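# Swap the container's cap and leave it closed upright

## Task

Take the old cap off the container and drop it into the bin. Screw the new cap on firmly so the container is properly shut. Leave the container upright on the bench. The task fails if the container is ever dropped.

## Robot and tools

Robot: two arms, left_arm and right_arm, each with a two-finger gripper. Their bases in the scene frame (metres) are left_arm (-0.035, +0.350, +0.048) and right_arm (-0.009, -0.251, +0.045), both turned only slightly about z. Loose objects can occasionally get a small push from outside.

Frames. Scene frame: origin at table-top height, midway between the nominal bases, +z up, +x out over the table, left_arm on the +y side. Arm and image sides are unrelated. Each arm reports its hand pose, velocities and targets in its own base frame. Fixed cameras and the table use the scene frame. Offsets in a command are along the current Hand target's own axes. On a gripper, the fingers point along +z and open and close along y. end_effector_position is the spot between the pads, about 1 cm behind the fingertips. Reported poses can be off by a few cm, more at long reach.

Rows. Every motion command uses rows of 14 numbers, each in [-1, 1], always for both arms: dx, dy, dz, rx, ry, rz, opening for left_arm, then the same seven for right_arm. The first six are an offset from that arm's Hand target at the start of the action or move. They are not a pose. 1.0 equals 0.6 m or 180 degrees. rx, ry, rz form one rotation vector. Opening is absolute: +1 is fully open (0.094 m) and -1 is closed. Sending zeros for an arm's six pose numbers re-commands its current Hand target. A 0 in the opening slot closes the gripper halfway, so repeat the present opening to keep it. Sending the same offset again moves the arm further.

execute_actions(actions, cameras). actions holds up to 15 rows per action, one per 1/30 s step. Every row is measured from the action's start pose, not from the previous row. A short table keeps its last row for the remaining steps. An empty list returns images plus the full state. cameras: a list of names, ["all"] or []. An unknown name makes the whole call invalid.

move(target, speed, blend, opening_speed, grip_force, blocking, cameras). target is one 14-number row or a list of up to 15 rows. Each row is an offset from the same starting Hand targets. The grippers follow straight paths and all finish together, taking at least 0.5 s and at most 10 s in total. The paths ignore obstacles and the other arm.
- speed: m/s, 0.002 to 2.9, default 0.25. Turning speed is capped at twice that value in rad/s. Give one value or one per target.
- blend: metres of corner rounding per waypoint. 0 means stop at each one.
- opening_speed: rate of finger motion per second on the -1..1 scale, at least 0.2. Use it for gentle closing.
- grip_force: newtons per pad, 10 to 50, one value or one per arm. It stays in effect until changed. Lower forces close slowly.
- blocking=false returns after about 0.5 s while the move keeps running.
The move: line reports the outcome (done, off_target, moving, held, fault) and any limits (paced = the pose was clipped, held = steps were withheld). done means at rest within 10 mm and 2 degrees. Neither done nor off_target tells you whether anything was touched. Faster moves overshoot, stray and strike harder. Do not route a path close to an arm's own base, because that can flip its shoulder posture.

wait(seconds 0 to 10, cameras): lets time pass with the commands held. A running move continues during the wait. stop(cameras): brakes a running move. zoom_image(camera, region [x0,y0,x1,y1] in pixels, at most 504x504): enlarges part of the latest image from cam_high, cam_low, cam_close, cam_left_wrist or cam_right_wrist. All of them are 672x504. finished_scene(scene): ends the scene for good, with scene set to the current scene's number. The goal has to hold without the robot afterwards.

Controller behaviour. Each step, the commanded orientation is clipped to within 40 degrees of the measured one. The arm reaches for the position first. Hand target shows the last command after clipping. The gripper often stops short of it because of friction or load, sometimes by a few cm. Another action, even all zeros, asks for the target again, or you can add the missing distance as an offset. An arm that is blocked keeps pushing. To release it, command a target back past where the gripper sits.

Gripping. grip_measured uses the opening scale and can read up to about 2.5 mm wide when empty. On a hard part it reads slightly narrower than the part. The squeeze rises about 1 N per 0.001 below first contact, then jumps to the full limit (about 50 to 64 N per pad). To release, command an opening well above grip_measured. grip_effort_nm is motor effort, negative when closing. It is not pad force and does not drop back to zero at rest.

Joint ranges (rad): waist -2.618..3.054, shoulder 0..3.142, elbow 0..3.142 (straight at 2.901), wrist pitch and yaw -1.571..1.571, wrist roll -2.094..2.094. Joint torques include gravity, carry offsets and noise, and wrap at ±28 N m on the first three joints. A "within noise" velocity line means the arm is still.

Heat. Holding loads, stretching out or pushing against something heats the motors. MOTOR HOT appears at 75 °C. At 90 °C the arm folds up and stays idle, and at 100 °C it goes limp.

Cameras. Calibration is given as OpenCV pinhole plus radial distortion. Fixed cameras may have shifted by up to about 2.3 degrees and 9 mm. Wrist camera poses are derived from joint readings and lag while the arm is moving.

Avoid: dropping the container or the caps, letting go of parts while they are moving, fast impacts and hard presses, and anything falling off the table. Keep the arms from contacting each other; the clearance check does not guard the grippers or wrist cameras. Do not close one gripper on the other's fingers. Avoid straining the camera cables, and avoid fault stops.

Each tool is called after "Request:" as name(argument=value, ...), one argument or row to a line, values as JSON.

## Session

Scene 1 succeeded. Now scene 2.

Request:
execute_actions(
  actions=[],
  cameras=["all"],
)

Scene clock: 0.00 s.
left_arm: end_effector_position=(+0.2028, -0.2101, +0.1916) grip_measured=+1.000 grip_effort_nm=n/a end_effector_quat_wxyz=(+0.336, +0.185, +0.904, -0.189) | right_arm: end_effector_position=(+0.2605, +0.2522, +0.1724) grip_measured=+1.000 grip_effort_nm=n/a end_effector_quat_wxyz=(+0.293, -0.288, +0.853, +0.321)
Joint positions: left_arm=[-0.88 0.945 0.846 -0.688 -0.119 -0.428 0.094] | right_arm=[0.538 1.255 0.873 -0.391 -0.472 0.088 0.094]
Joint velocities: within noise
Joint torques (N m): no reading
Motor temperatures (°C): left_arm=[20 22 23 30 23 22 25] | right_arm=[23 29 28 21 20 22 23]
Heat: left arm: 30 °C; right arm: 29 °C.
Hand target: left_arm +0.2038, -0.2106, +0.1980; +0.343, +0.183, +0.901, -0.192 | right_arm +0.2619, +0.2539, +0.1817; +0.304, -0.292, +0.847, +0.325
Tool commands: left_gripper/opening=+1.0 right_gripper/opening=+1.0
camera_calibration:
cam_left_wrist: T_world_to_cam=[[-0.466923, -0.860582, 0.203425, -0.121683], [-0.863714, 0.394477, -0.313666, 0.356721], [0.189689, -0.322159, -0.927487, 0.159555], [0, 0, 0, 1]] pos_world=[0.221023, -0.194035, 0.28463]
cam_right_wrist: T_world_to_cam=[[0.662107, -0.645984, -0.379893, 0.056576], [-0.747908, -0.537518, -0.389498, 0.435778], [0.0474101, 0.542014, -0.839031, 0.0859741], [0, 0, 0, 1]] pos_world=[0.284387, 0.224187, 0.263362]

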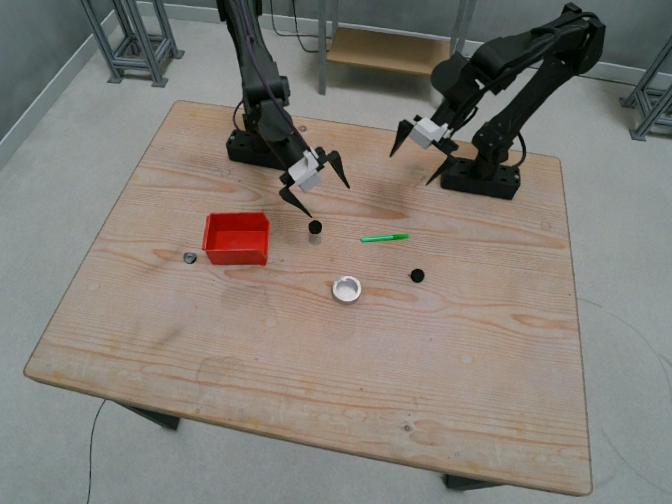

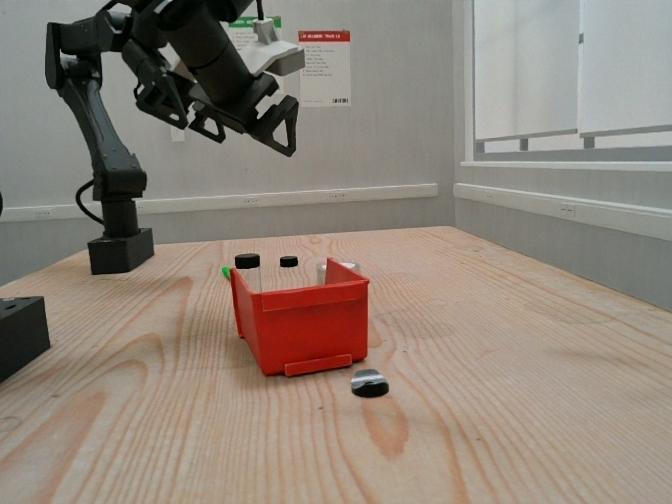

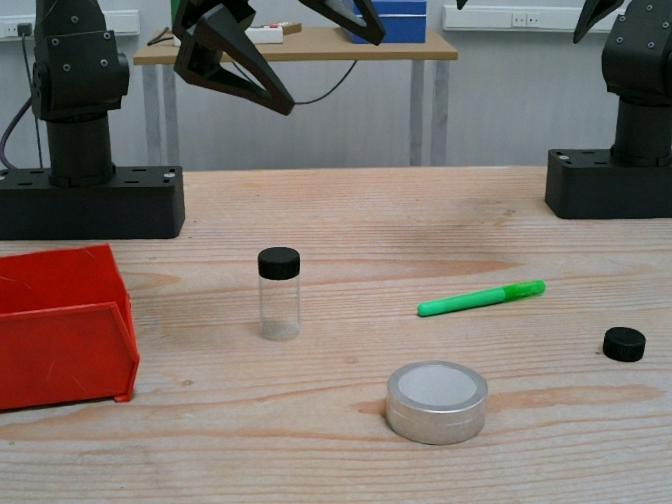

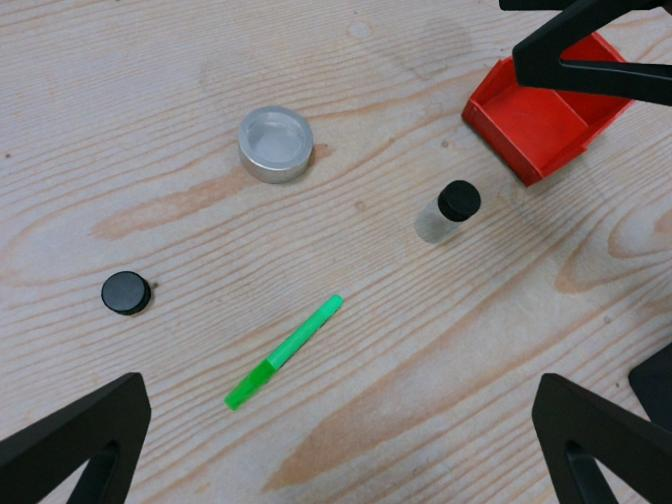

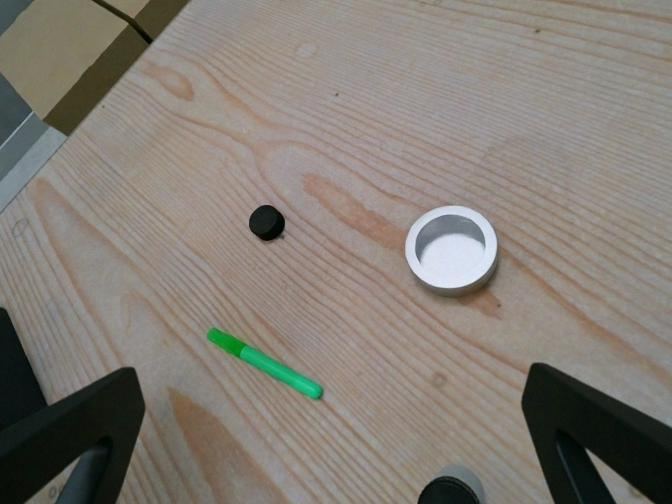

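Request:
zoom_image(
  camera="cam_close",
  region=[240, 230, 340, 350],
)

Request:
zoom_image(
  camera="cam_close",
  region=[580, 310, 670, 380],
)

Request:
zoom_image(
  camera="cam_left_wrist",
  region=[70, 240, 190, 340],
)

Request:
zoom_image(
  camera="cam_right_wrist",
  region=[220, 180, 320, 260],
)

Request:
zoom_image(
  camera="cam_low",
  region=[210, 230, 390, 410],
)

Request:
zoom_image(
  camera="cam_left_wrist",
  region=[390, 160, 510, 260],
)

Scaled by 4.200 from the camera's 672x504 image, which has a finer 960x720 frame.

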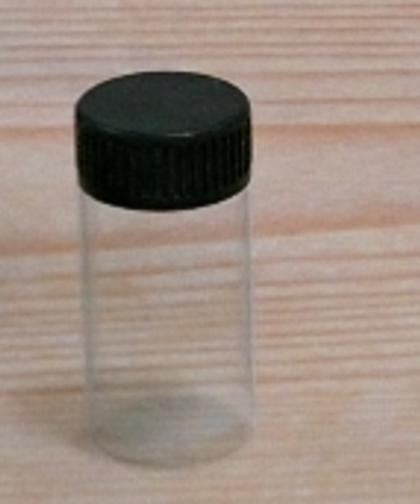

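Scaled by 5.600 from the camera's 672x504 image, which has a finer 960x720 frame.

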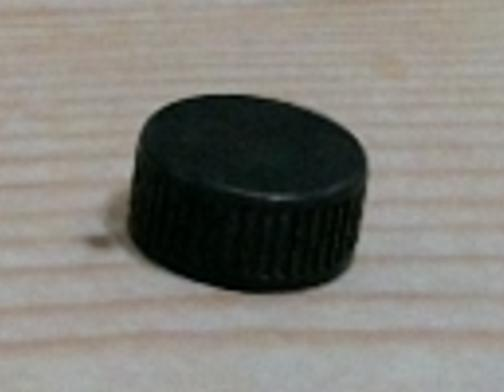

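Scaled by 4.200 from the camera's 672x504 image, which has a finer 960x720 frame.

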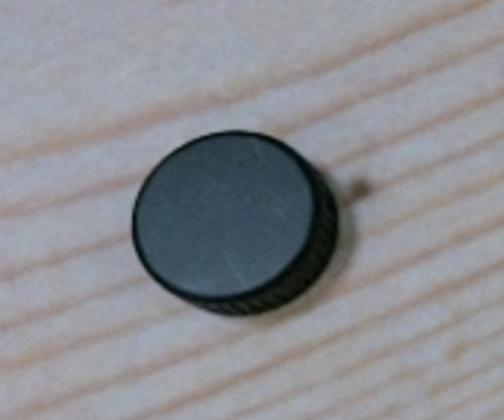

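Scaled by 5.040 from the camera's 672x504 image, which has a finer 960x720 frame.

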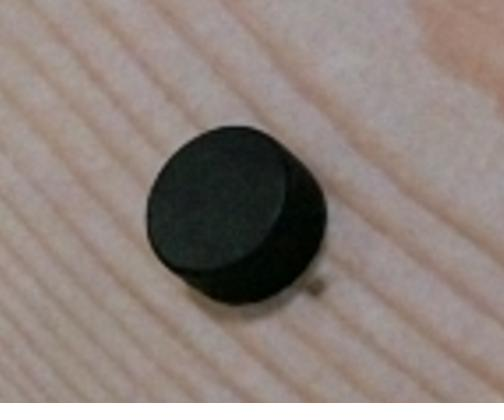

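Scaled by 2.800 from the camera's 672x504 image, which has a finer 960x720 frame.

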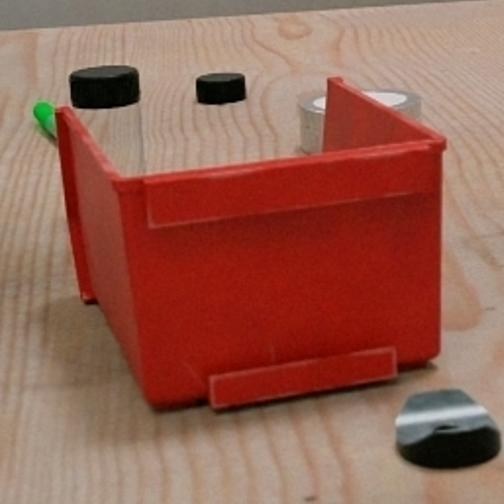

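Scaled by 4.200 from the camera's 672x504 image, which has a finer 960x720 frame.

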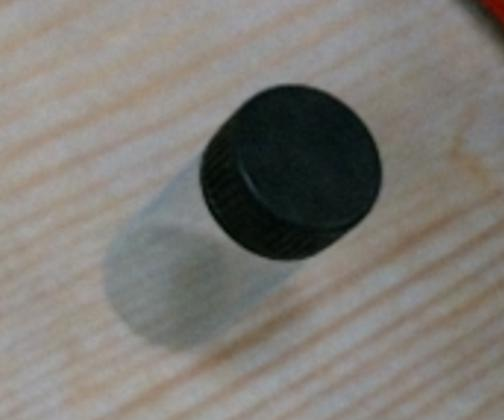

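Request:
move(
  target=[0.0383,0.2400,0.2180,-0.0762,0.2456,0.0054,1.0,0.1613,-0.0803,0.0295,0.325,0.0597,0.560,1.0],
  speed=0.35,
  cameras=["all"],
)

Scene clock: 29.57 s.
left_arm: end_effector_position=(+0.3193, -0.1462, +0.0578) grip_measured=+1.000 grip_effort_nm=0.02 end_effector_quat_wxyz=(-0.001, +0.207, +0.978, -0.007) | right_arm: end_effector_position=(+0.2343, +0.2058, +0.0812) grip_measured=+1.000 grip_effort_nm=0.01 end_effector_quat_wxyz=(-0.020, +0.568, +0.823, +0.011)
Joint positions: left_arm=[-0.425 1.903 1.423 -1.09 0.013 -0.009 0.094] | right_arm=[0.692 1.73 1.299 -1.13 -0.044 1.901 0.094]
Joint velocities: left_arm=[within noise] | right_arm=[0.012 0.002 -0.012 -0.066 -0.007 -0.168 0]
Joint torques (N m): left_arm=[0.58 -6.95 7.6 0.24 -0.18 0.1] | right_arm=[-0.39 -6.57 9.88 0.37 -0.1 0.15]
Heat: left arm: 33 °C; right arm: 31 °C.
Hand target: left_arm +0.3261, -0.1442, +0.0602; +0.000, +0.208, +0.978, +0.000 | right_arm +0.2385, +0.2083, +0.0849; -0.022, +0.574, +0.819, +0.009
Off the commanded pose: left_arm 0.007 m, 1 deg | right_arm 0.006 m, 1 deg.
move: done
camera_calibration:
cam_left_wrist: T_world_to_cam=[[-0.41695, -0.908899, 0.00745863, 0.00323154], [-0.820842, 0.380054, 0.426353, 0.331594], [-0.390346, 0.171646, -0.904526, 0.290014], [0, 0, 0, 1]] pos_world=[0.38674, -0.172866, 0.120925]
cam_right_wrist: T_world_to_cam=[[-0.940806, -0.338065, 0.0244016, 0.288747], [-0.297377, 0.857829, 0.419162, -0.102663], [-0.162637, 0.387094, -0.907583, 0.122378], [0, 0, 0, 1]] pos_world=[0.261029, 0.138311, 0.147055]

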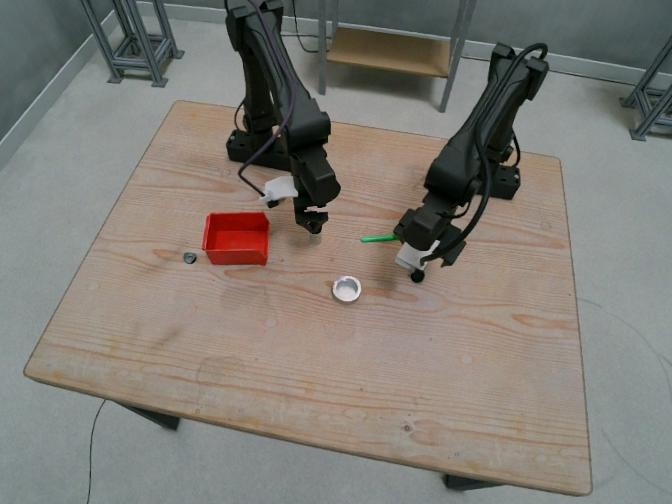

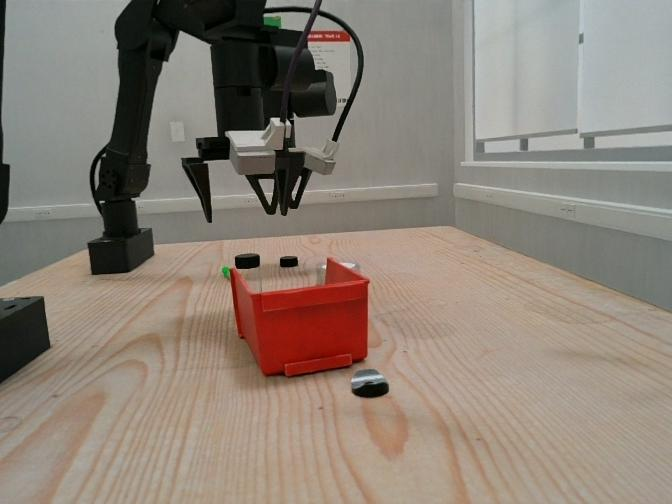

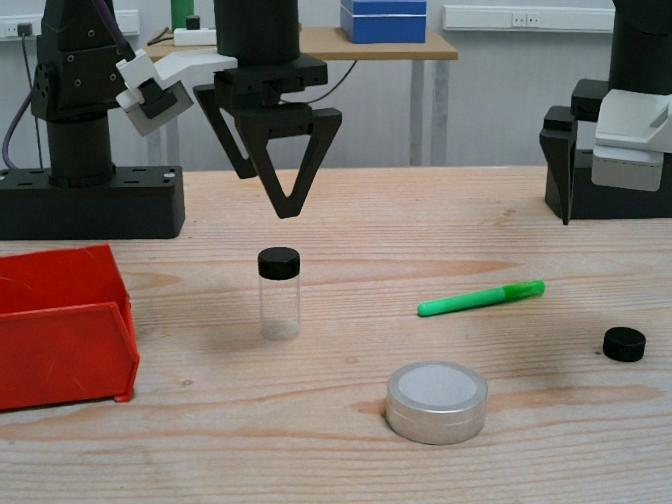

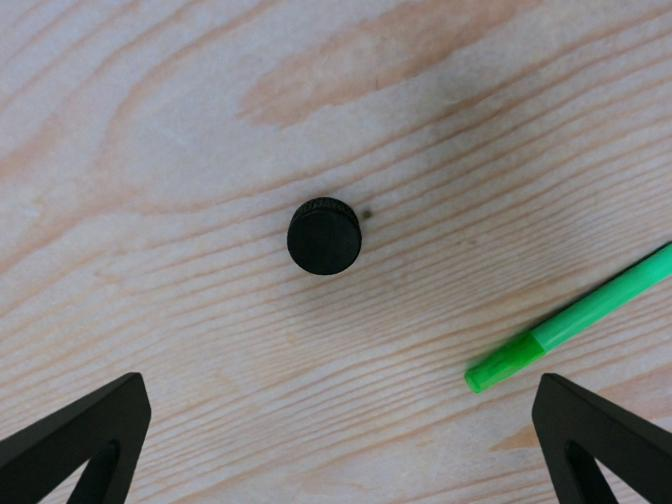

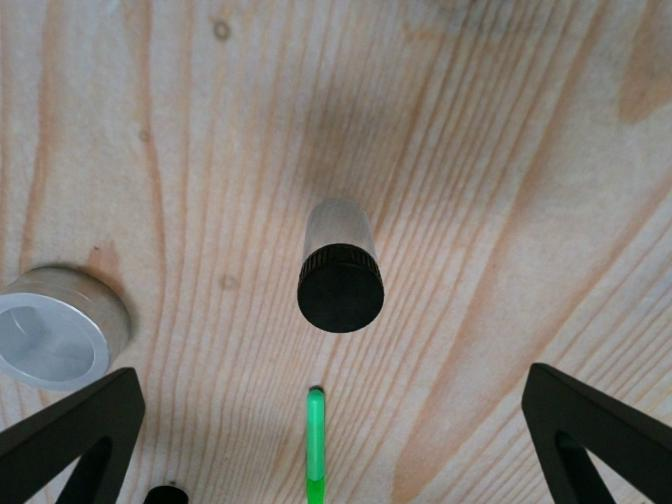

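Request:
execute_actions(
  actions=[],
  cameras=["all"],
)

Scene clock: 35.83 s.
left_arm: end_effector_position=(+0.3192, -0.1462, +0.0578) grip_measured=+1.000 grip_effort_nm=0.02 end_effector_quat_wxyz=(-0.001, +0.207, +0.978, -0.007) | right_arm: end_effector_position=(+0.2342, +0.2058, +0.0812) grip_measured=+1.000 grip_effort_nm=0.00 end_effector_quat_wxyz=(-0.020, +0.568, +0.822, +0.011)
Joint positions: left_arm=[-0.425 1.903 1.423 -1.09 0.013 -0.009 0.094] | right_arm=[0.692 1.73 1.299 -1.13 -0.044 1.902 0.094]
Joint velocities: within noise
Joint torques (N m): left_arm=[0.77 -7.05 7.73 0.27 -0.17 0.14] | right_arm=[-0.4 -6.56 9.85 0.36 -0.08 0.14]
Motor temperatures (°C): left_arm=[20 23 26 32 23 22 25] | right_arm=[23 30 32 23 21 22 23]
Heat: left arm: 32 °C; right arm: 32 °C.
Hand target: left_arm +0.3260, -0.1442, +0.0602; +0.000, +0.208, +0.978, +0.000 | right_arm +0.2385, +0.2083, +0.0849; -0.022, +0.574, +0.819, +0.009
Tool commands: left_gripper/opening=+1.0 right_gripper/opening=+1.0
Off the commanded pose: left_arm 0.007 m, 1 deg | right_arm 0.006 m, 1 deg.
camera_calibration:
cam_left_wrist: T_world_to_cam=[[-0.417038, -0.908858, 0.00744338, 0.00327435], [-0.82065, 0.380058, 0.42672, 0.331476], [-0.390657, 0.17185, -0.904353, 0.290148], [0, 0, 0, 1]] pos_world=[0.38674, -0.172866, 0.120925]
cam_right_wrist: T_world_to_cam=[[-0.940916, -0.337734, 0.0247737, 0.28855], [-0.296955, 0.858043, 0.419024, -0.102727], [-0.162775, 0.386909, -0.907637, 0.122469], [0, 0, 0, 1]] pos_world=[0.26093, 0.138213, 0.147054]

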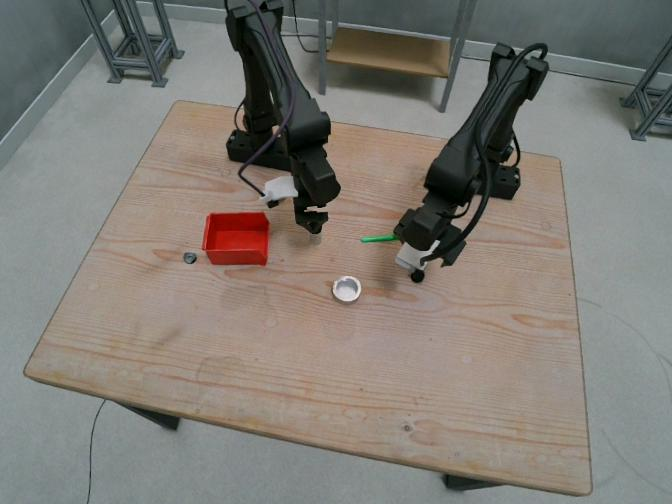

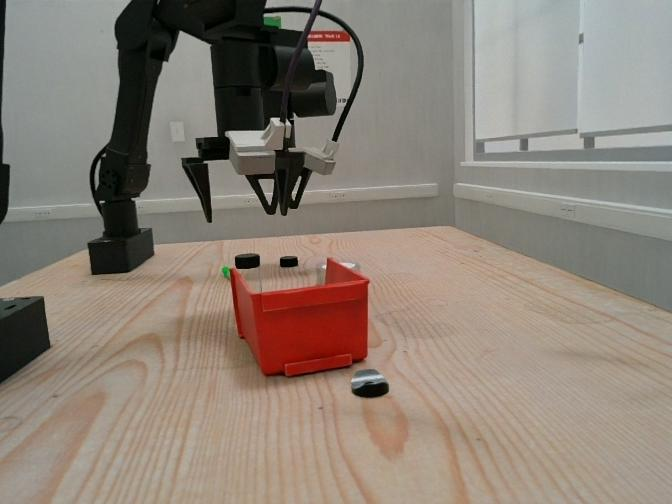

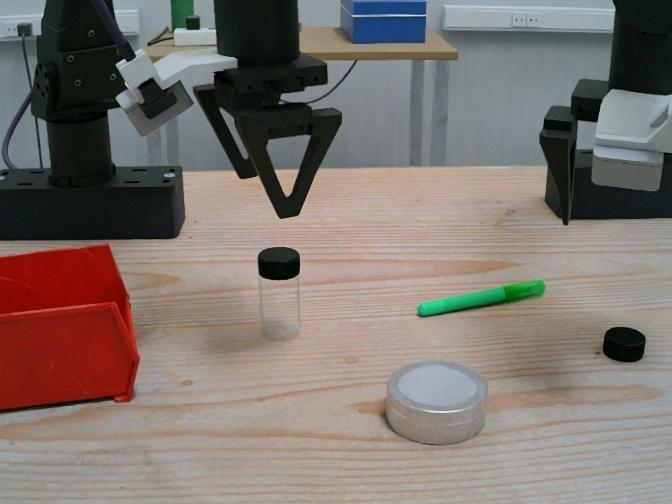

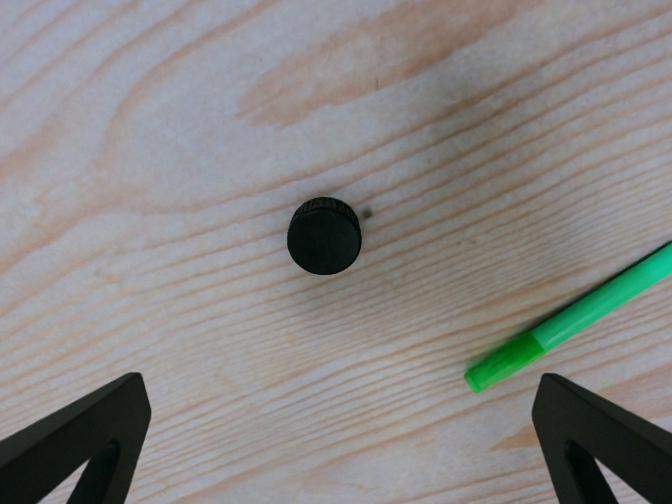

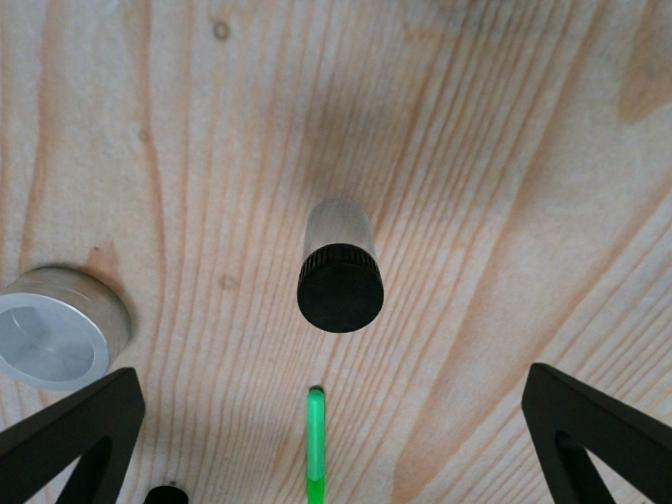

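Request:
move(
  target=[-0.0117,0.0107,0.1133,0,0,0,1,-0.001,-0.0041,0.0585,0,0,0,1],
  speed=0.12,
  cameras=["cam_left_wrist","cam_right_wrist","cam_close"],
)

Scene clock: 40.77 s.
left_arm: end_effector_position=(+0.3326, -0.1456, -0.0001) grip_measured=+1.000 grip_effort_nm=0.02 end_effector_quat_wxyz=(+0.000, +0.207, +0.978, -0.006) | right_arm: end_effector_position=(+0.2388, +0.2096, +0.0583) grip_measured=+1.000 grip_effort_nm=0.00 end_effector_quat_wxyz=(-0.018, +0.571, +0.821, +0.019)
Joint positions: left_arm=[-0.409 2.017 1.341 -0.893 0.013 0.008 0.094] | right_arm=[0.692 1.755 1.236 -1.023 -0.045 1.908 0.094]
Joint torques (N m): left_arm=[0.79 -7.69 3.88 0.71 -0.15 0.15] | right_arm=[0.16 -6.91 5.12 0.68 -0.07 0.14]
Heat: left arm: 31 °C; right arm: 32 °C.
Hand target: left_arm +0.3351, -0.1413, -0.0079; +0.000, +0.208, +0.978, +0.000 | right_arm +0.2354, +0.2083, +0.0497; -0.022, +0.574, +0.819, +0.009
Off the commanded pose: left_arm 0.009 m, 1 deg | right_arm 0.009 m, 1 deg.
move: done
camera_calibration:
cam_left_wrist: T_world_to_cam=[[-0.418033, -0.908407, 0.0066698, 0.0102373], [-0.821059, 0.380958, 0.425127, 0.367084], [-0.38873, 0.172241, -0.905109, 0.242239], [0, 0, 0, 1]] pos_world=[0.399843, -0.172267, 0.0631272]
cam_right_wrist: T_world_to_cam=[[-0.943313, -0.331808, 0.00800708, 0.29512], [-0.297123, 0.854965, 0.425149, -0.0947746], [-0.147914, 0.39867, -0.905088, 0.0948301], [0, 0, 0, 1]] pos_world=[0.264257, 0.141146, 0.12376]
Images, in order (width x height): cam_close 672x504, cam_left_wrist 672x504, cam_right_wrist 672x504.

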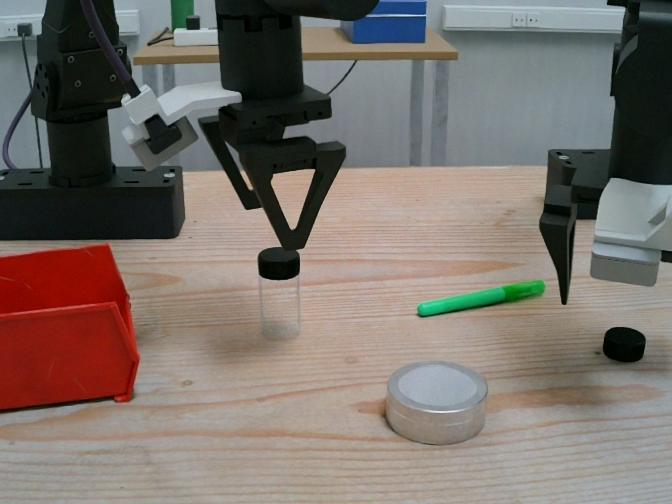

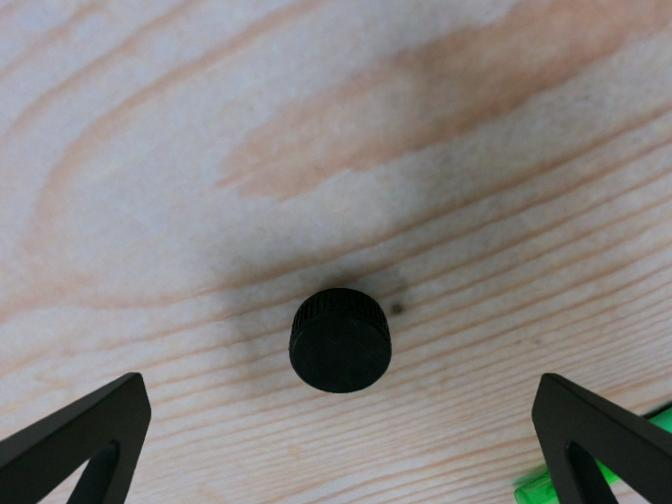

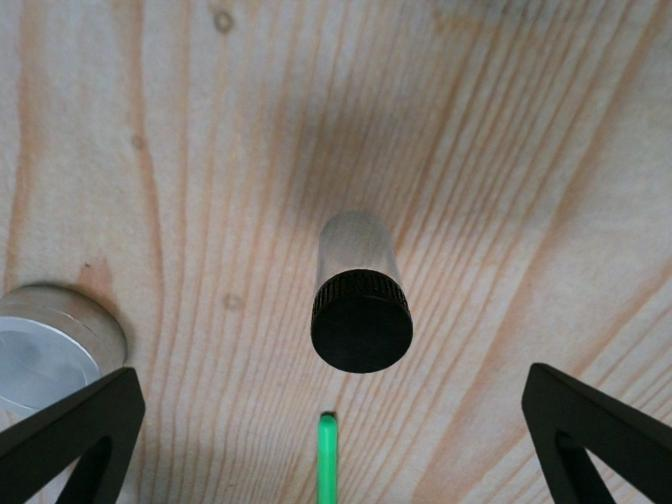

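Request:
move(
  target=[0.0067,0,0.0367,0,0,0,1,0.0092,-0.0142,0.0333,0,0,0,1],
  speed=0.08,
  cameras=["cam_close","cam_left_wrist","cam_right_wrist"],
)

Scene clock: 45.90 s.
left_arm: end_effector_position=(+0.3302, -0.1445, -0.0208) grip_measured=+1.000 grip_effort_nm=0.02 end_effector_quat_wxyz=(+0.002, +0.207, +0.978, -0.007) | right_arm: end_effector_position=(+0.2300, +0.2128, +0.0400) grip_measured=+1.000 grip_effort_nm=0.01 end_effector_quat_wxyz=(-0.018, +0.572, +0.820, +0.022)
Joint positions: left_arm=[-0.409 2.04 1.285 -0.808 0.013 0.009 0.094] | right_arm=[0.717 1.755 1.159 -0.94 -0.045 1.937 0.094]
Joint torques (N m): left_arm=[0.28 -7.53 3.69 0.76 -0.12 0.1] | right_arm=[0.51 -6.39 4.94 0.66 -0.07 0.13]
Heat: left arm: 31 °C; right arm: 31 °C.
Hand target: left_arm +0.3315, -0.1396, -0.0298; +0.001, +0.208, +0.978, +0.000 | right_arm +0.2250, +0.2114, +0.0301; -0.022, +0.574, +0.819, +0.009
Off the commanded pose: left_arm 0.010 m, 1 deg | right_arm 0.011 m, 2 deg.
move: off_target (right_arm)
camera_calibration:
cam_left_wrist: T_world_to_cam=[[-0.418414, -0.908233, 0.00649277, 0.0104744], [-0.822564, 0.381959, 0.421303, 0.374139], [-0.385121, 0.170938, -0.906897, 0.221001], [0, 0, 0, 1]] pos_world=[0.397248, -0.17117, 0.0427313]
cam_right_wrist: T_world_to_cam=[[-0.944554, -0.328331, 0.00404901, 0.287637], [-0.29513, 0.854319, 0.427828, -0.0927491], [-0.143928, 0.402912, -0.903851, 0.0738458], [0, 0, 0, 1]] pos_world=[0.254944, 0.143924, 0.105262]
Images, in order (width x height): cam_close 672x504, cam_left_wrist 672x504, cam_right_wrist 672x504.

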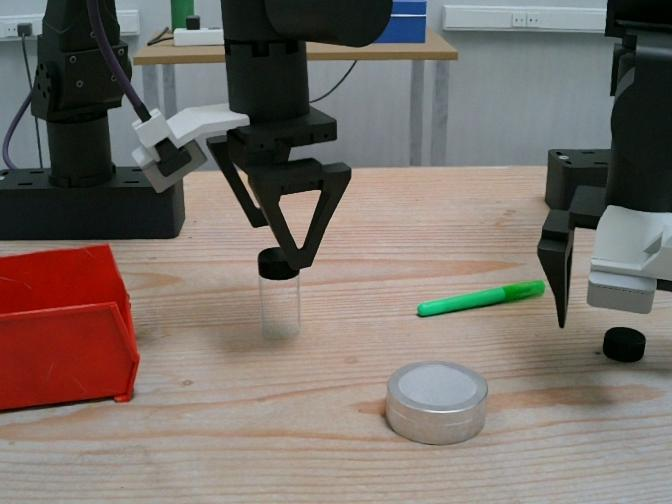

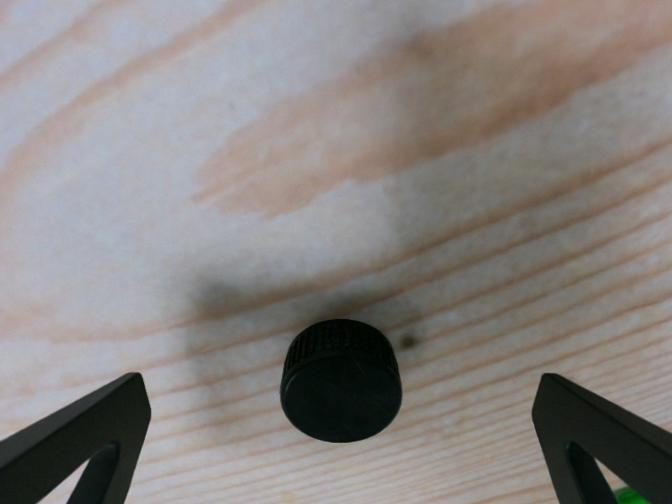

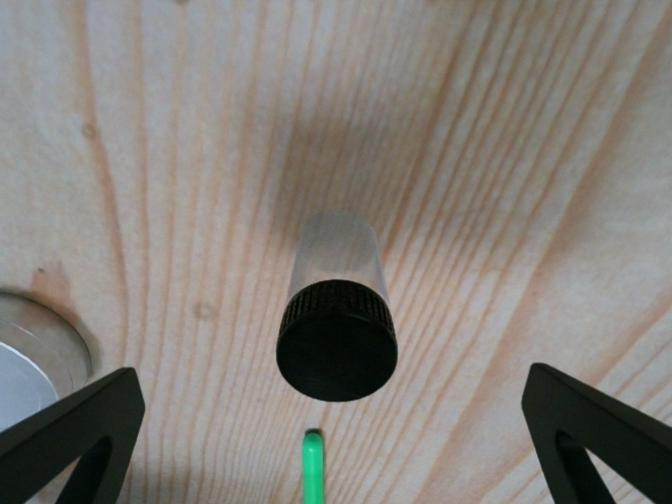

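Request:
move(
  target=[0.005,0,0.0142,0,0,0,1,-0.0025,0,0.0233,0,0,0,1],
  speed=0.05,
  cameras=["cam_close","cam_low","cam_left_wrist","cam_right_wrist"],
)

Scene clock: 49.63 s.
left_arm: end_effector_position=(+0.3284, -0.1437, -0.0285) grip_measured=+1.000 grip_effort_nm=0.02 end_effector_quat_wxyz=(+0.004, +0.207, +0.978, -0.007) | right_arm: end_effector_position=(+0.2299, +0.2127, +0.0253) grip_measured=+1.000 grip_effort_nm=0.01 end_effector_quat_wxyz=(-0.018, +0.572, +0.820, +0.021)
Joint positions: left_arm=[-0.409 2.046 1.258 -0.773 0.013 0.009 0.094] | right_arm=[0.717 1.778 1.124 -0.885 -0.045 1.937 0.094]
Joint torques (N m): left_arm=[0.55 -7.28 3.41 0.73 -0.16 0.16] | right_arm=[0.28 -6.69 4.79 0.66 -0.07 0.11]
Heat: left arm: 30 °C; right arm: 31 °C.
Hand target: left_arm +0.3287, -0.1384, -0.0384; +0.000, +0.208, +0.978, +0.000 | right_arm +0.2252, +0.2106, +0.0161; -0.022, +0.574, +0.819, +0.009
Off the commanded pose: left_arm 0.011 m, 1 deg | right_arm 0.011 m, 1 deg.
move: off_target (left_arm, right_arm)
camera_calibration:
cam_left_wrist: T_world_to_cam=[[-0.418411, -0.908235, 0.00643156, 0.0105038], [-0.823721, 0.382441, 0.418596, 0.375905], [-0.382643, 0.169848, -0.90815, 0.212249], [0, 0, 0, 1]] pos_world=[0.395252, -0.170272, 0.0353342]
cam_right_wrist: T_world_to_cam=[[-0.944557, -0.328297, 0.00577242, 0.287545], [-0.29451, 0.854859, 0.427177, -0.086683], [-0.145176, 0.401793, -0.90415, 0.0611536], [0, 0, 0, 1]] pos_world=[0.254952, 0.143931, 0.0906612]
Images, in order (width x height): cam_low 672x504, cam_close 672x504, cam_left_wrist 672x504, cam_right_wrist 672x504.

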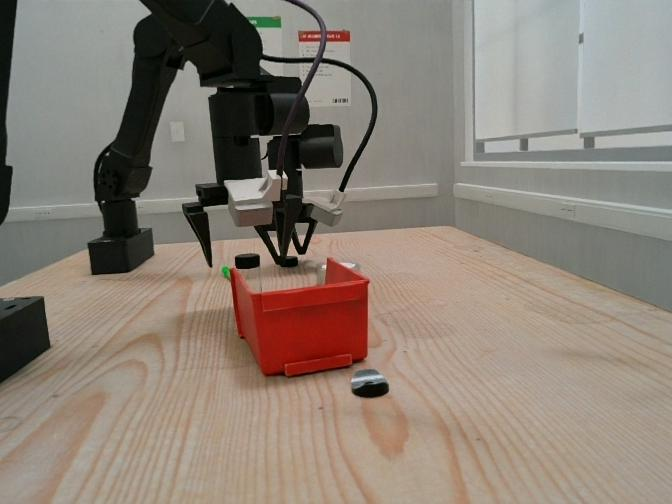

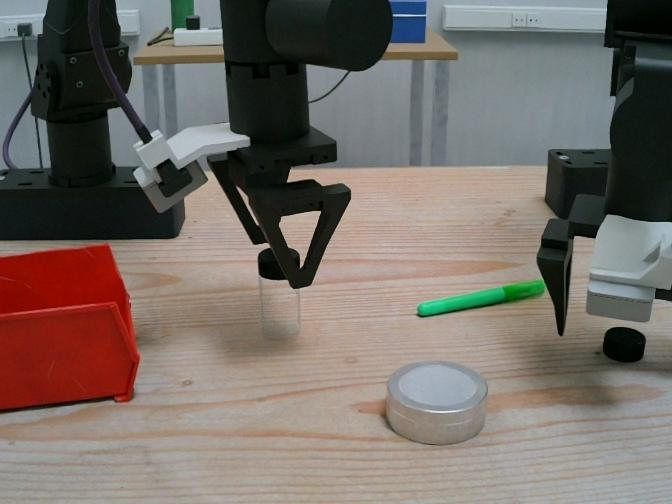

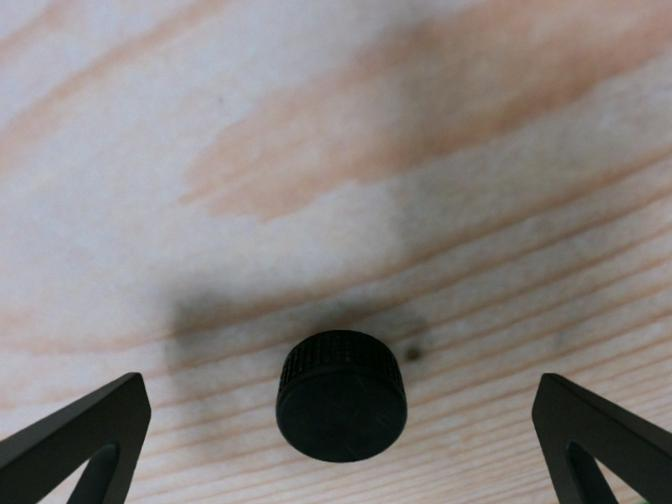

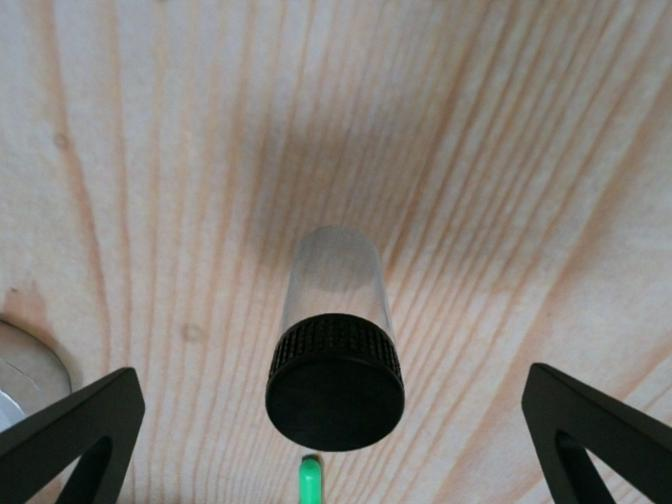

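Request:
move(
  target=[0.0095,0,0.0142,0,0,0,1,-0.0083,0,0,0,0,0,1],
  speed=0.04,
  cameras=["cam_close","cam_left_wrist","cam_right_wrist"],
)

Scene clock: 53.50 s.
left_arm: end_effector_position=(+0.3232, -0.1415, -0.0371) grip_measured=+1.000 grip_effort_nm=0.02 end_effector_quat_wxyz=(+0.003, +0.208, +0.978, -0.007) | right_arm: end_effector_position=(+0.2298, +0.2101, +0.0236) grip_measured=+1.000 grip_effort_nm=0.01 end_effector_quat_wxyz=(-0.018, +0.572, +0.820, +0.019)
Joint positions: left_arm=[-0.409 2.046 1.218 -0.733 0.013 0.009 0.094] | right_arm=[0.711 1.778 1.117 -0.882 -0.045 1.931 0.094]
Joint torques (N m): left_arm=[0.94 -7.25 3.45 0.69 -0.19 0.07] | right_arm=[-0.53 -7.13 4.71 0.66 -0.06 0.02]
Heat: left arm: 30 °C; right arm: 30 °C.
Hand target: left_arm +0.3235, -0.1361, -0.0469; +0.000, +0.208, +0.978, +0.000 | right_arm +0.2270, +0.2059, +0.0160; -0.022, +0.574, +0.819, +0.009
Off the commanded pose: left_arm 0.011 m, 1 deg | right_arm 0.009 m, 1 deg.
move: off_target (left_arm)
camera_calibration:
cam_left_wrist: T_world_to_cam=[[-0.418773, -0.908067, 0.00650693, 0.0105903], [-0.823449, 0.382751, 0.418847, 0.374402], [-0.382832, 0.170044, -0.908033, 0.202217], [0, 0, 0, 1]] pos_world=[0.390151, -0.168072, 0.0267338]
cam_right_wrist: T_world_to_cam=[[-0.944281, -0.329008, 0.00930191, 0.286596], [-0.293984, 0.855793, 0.425665, -0.0840585], [-0.148008, 0.399213, -0.904833, 0.0618293], [0, 0, 0, 1]] pos_world=[0.255067, 0.141546, 0.0890601]
Images, in order (width x height): cam_close 672x504, cam_left_wrist 672x504, cam_right_wrist 672x504.

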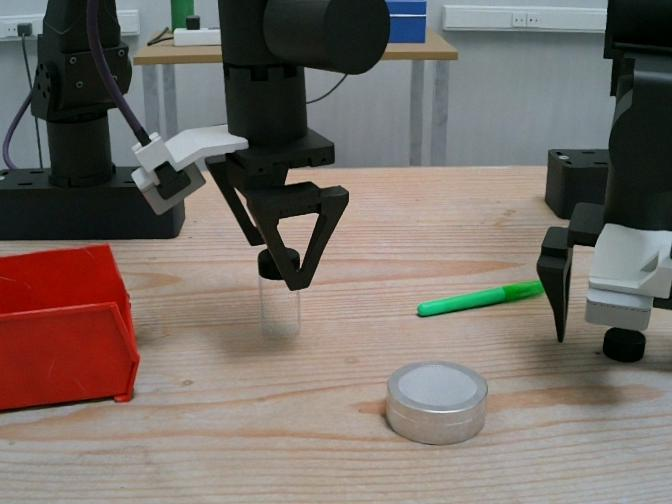

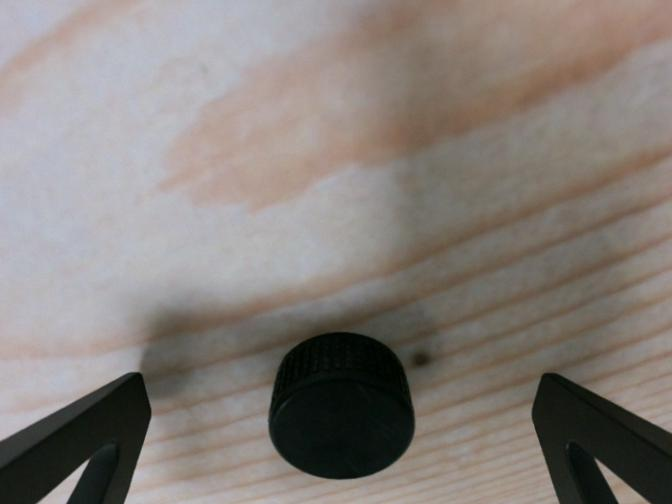

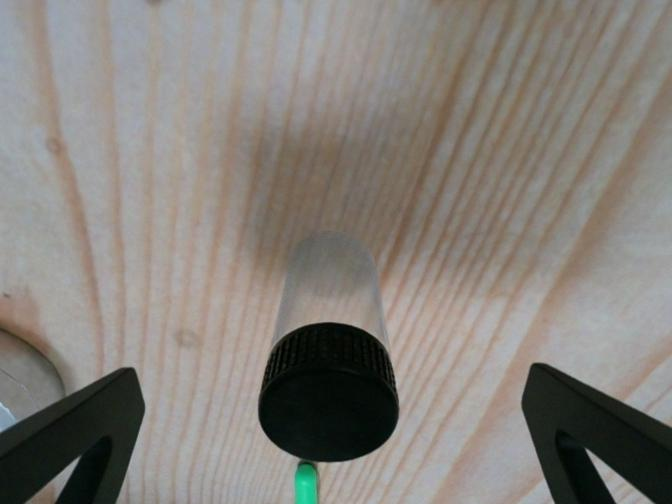

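Request:
zoom_image(
  camera="cam_right_wrist",
  region=[230, 300, 430, 480],
)

Request:
zoom_image(
  camera="cam_left_wrist",
  region=[240, 310, 440, 490],
)

Scaled by 2.520 from the camera's 672x504 image, which has a finer 960x720 frame.

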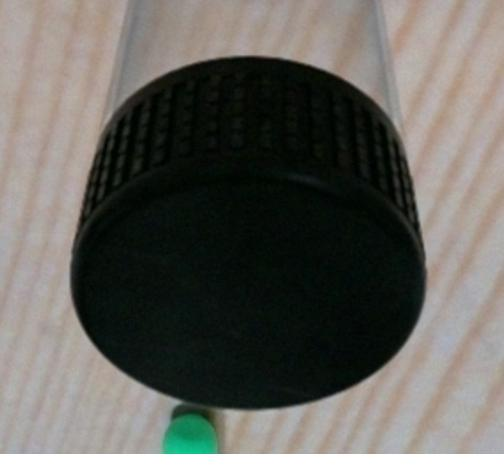

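Scaled by 2.520 from the camera's 672x504 image, which has a finer 960x720 frame.

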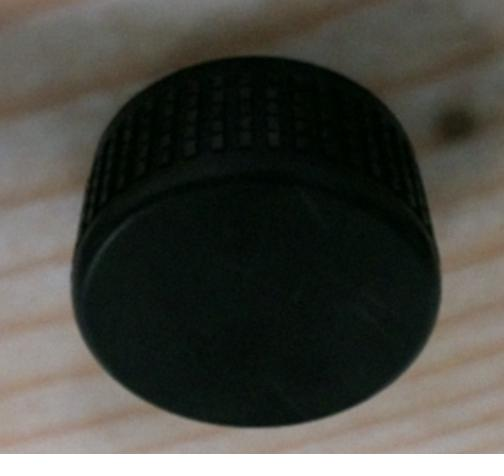

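Request:
move(
  target=[0,0,0,0,0,0,-0.42,0,0,0,0,0,0,-0.42],
  grip_force=[20, 45],
  opening_speed=0.4,
  speed=0.03,
  cameras=["cam_close","cam_left_wrist","cam_right_wrist"],
)

Scene clock: 61.37 s.
left_arm: end_effector_position=(+0.3234, -0.1416, -0.0371) grip_measured=-0.328 grip_effort_nm=-0.44 end_effector_quat_wxyz=(+0.004, +0.208, +0.978, -0.007) | right_arm: end_effector_position=(+0.2299, +0.2103, +0.0237) grip_measured=-0.337 grip_effort_nm=-0.93 end_effector_quat_wxyz=(-0.018, +0.572, +0.820, +0.020)
Joint positions: left_arm=[-0.409 2.046 1.218 -0.732 0.013 0.009 0.032] | right_arm=[0.711 1.778 1.117 -0.881 -0.045 1.93 0.031]
Joint torques (N m): left_arm=[0.83 -7.12 3.63 0.79 -0.18 0.11] | right_arm=[-0.53 -7.15 4.71 0.67 -0.07 0.02]
Heat: left arm: 30 °C; right arm: 31 °C.
Hand target: left_arm +0.3235, -0.1361, -0.0469; +0.000, +0.208, +0.978, +0.000 | right_arm +0.2270, +0.2059, +0.0160; -0.022, +0.574, +0.819, +0.009
Off the commanded pose: left_arm 0.011 m, 1 deg | right_arm 0.009 m, 1 deg.
grip_force (N): 20, 45
move: off_target (left_arm)
camera_calibration:
cam_left_wrist: T_world_to_cam=[[-0.418776, -0.908067, 0.00642941, 0.0105448], [-0.823728, 0.382842, 0.418215, 0.374664], [-0.382229, 0.169843, -0.908325, 0.202012], [0, 0, 0, 1]] pos_world=[0.390252, -0.168172, 0.0267346]
cam_right_wrist: T_world_to_cam=[[-0.944041, -0.329714, 0.0086698, 0.286942], [-0.29478, 0.855225, 0.426258, -0.0839368], [-0.147958, 0.399849, -0.90456, 0.0616538], [0, 0, 0, 1]] pos_world=[0.255264, 0.141741, 0.0890605]
Images, in order (width x height): cam_close 672x504, cam_left_wrist 672x504, cam_right_wrist 672x504.

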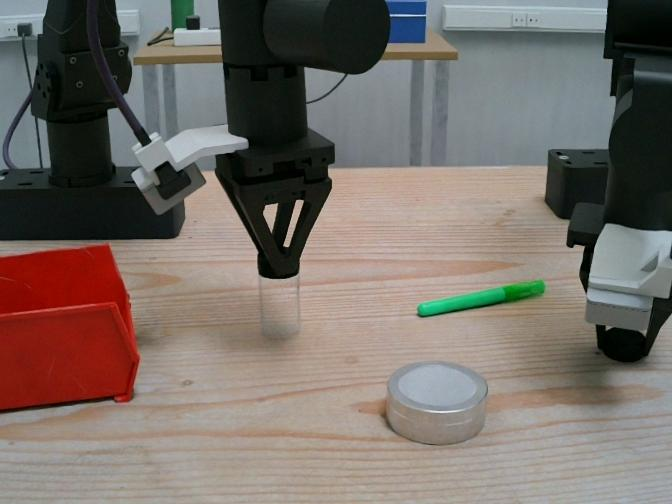

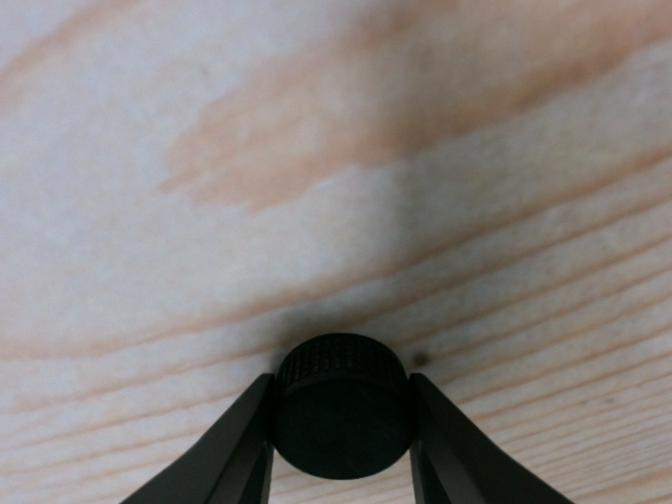

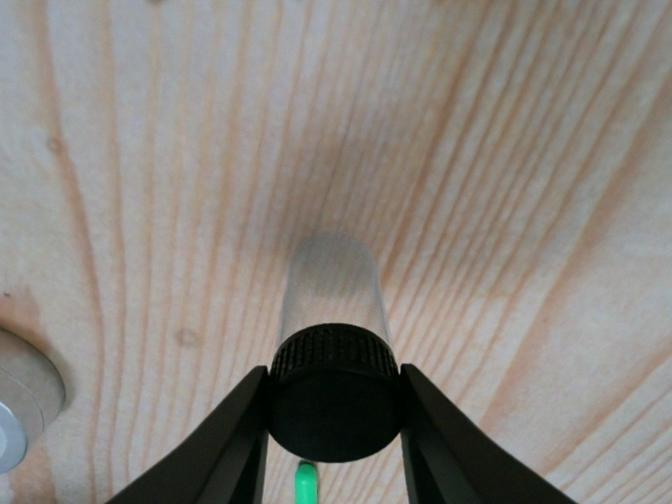

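Request:
move(
  target=[0,0,-0.0917,0,0,0,-0.42,0.0031,-0.0007,-0.0733,0,0,0,-0.42],
  speed=0.05,
  cameras=["cam_close","cam_left_wrist","cam_low"],
)

Scene clock: 65.03 s.
left_arm: end_effector_position=(+0.3108, -0.1361, -0.0109) grip_measured=-0.328 grip_effort_nm=-0.45 end_effector_quat_wxyz=(-0.026, +0.207, +0.978, -0.001) | right_arm: end_effector_position=(+0.2192, +0.2011, +0.0402) grip_measured=-0.337 grip_effort_nm=-0.93 end_effector_quat_wxyz=(-0.028, +0.572, +0.820, -0.016)
Joint positions: left_arm=[-0.409 2.001 1.268 -0.889 0.013 0.009 0.032] | right_arm=[0.711 1.77 1.177 -1.023 -0.045 1.929 0.031]
Joint torques (N m): left_arm=[0.76 -12.23 6.57 0.16 -0.16 0.11] | right_arm=[-0.57 -11.96 9.33 0.27 -0.06 0.03]
Heat: left arm: 30 °C; right arm: 31 °C.
Hand target: left_arm +0.3236, -0.1361, +0.0081; +0.001, +0.208, +0.978, +0.000 | right_arm +0.2270, +0.2057, +0.0599; -0.022, +0.574, +0.819, +0.009
Off the commanded pose: left_arm 0.023 m, 3 deg | right_arm 0.022 m, 3 deg.
grip_force (N): 20, 45
move: off_target (left_arm, right_arm)
camera_calibration:
cam_left_wrist: T_world_to_cam=[[-0.418316, -0.908267, 0.00785316, 0.00989908], [-0.798785, 0.371981, 0.472834, 0.342695], [-0.432381, 0.191521, -0.881116, 0.238895], [0, 0, 0, 1]] pos_world=[0.381174, -0.164238, 0.0483781]
Images, in order (width x height): cam_low 672x504, cam_close 672x504, cam_left_wrist 672x504.

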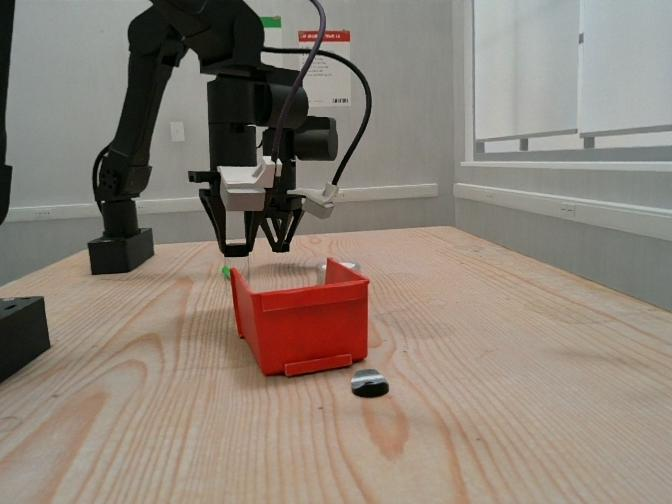

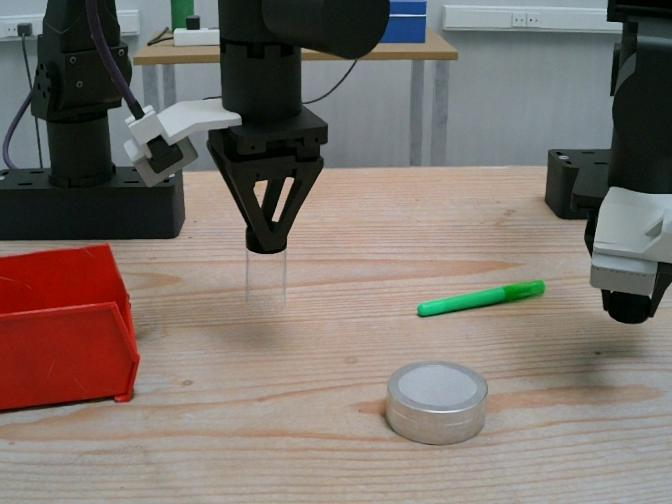

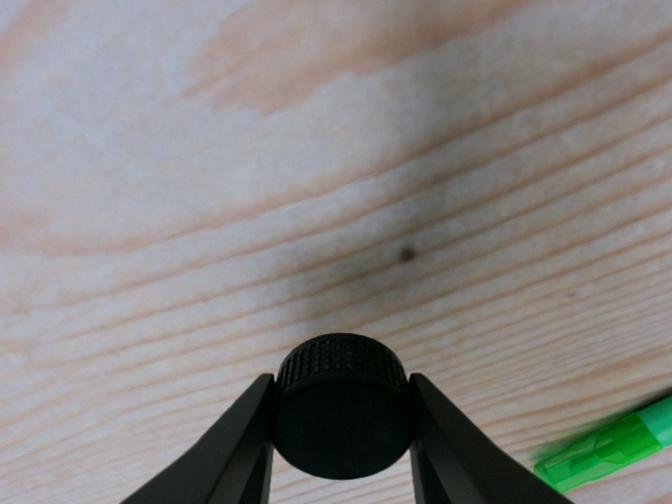

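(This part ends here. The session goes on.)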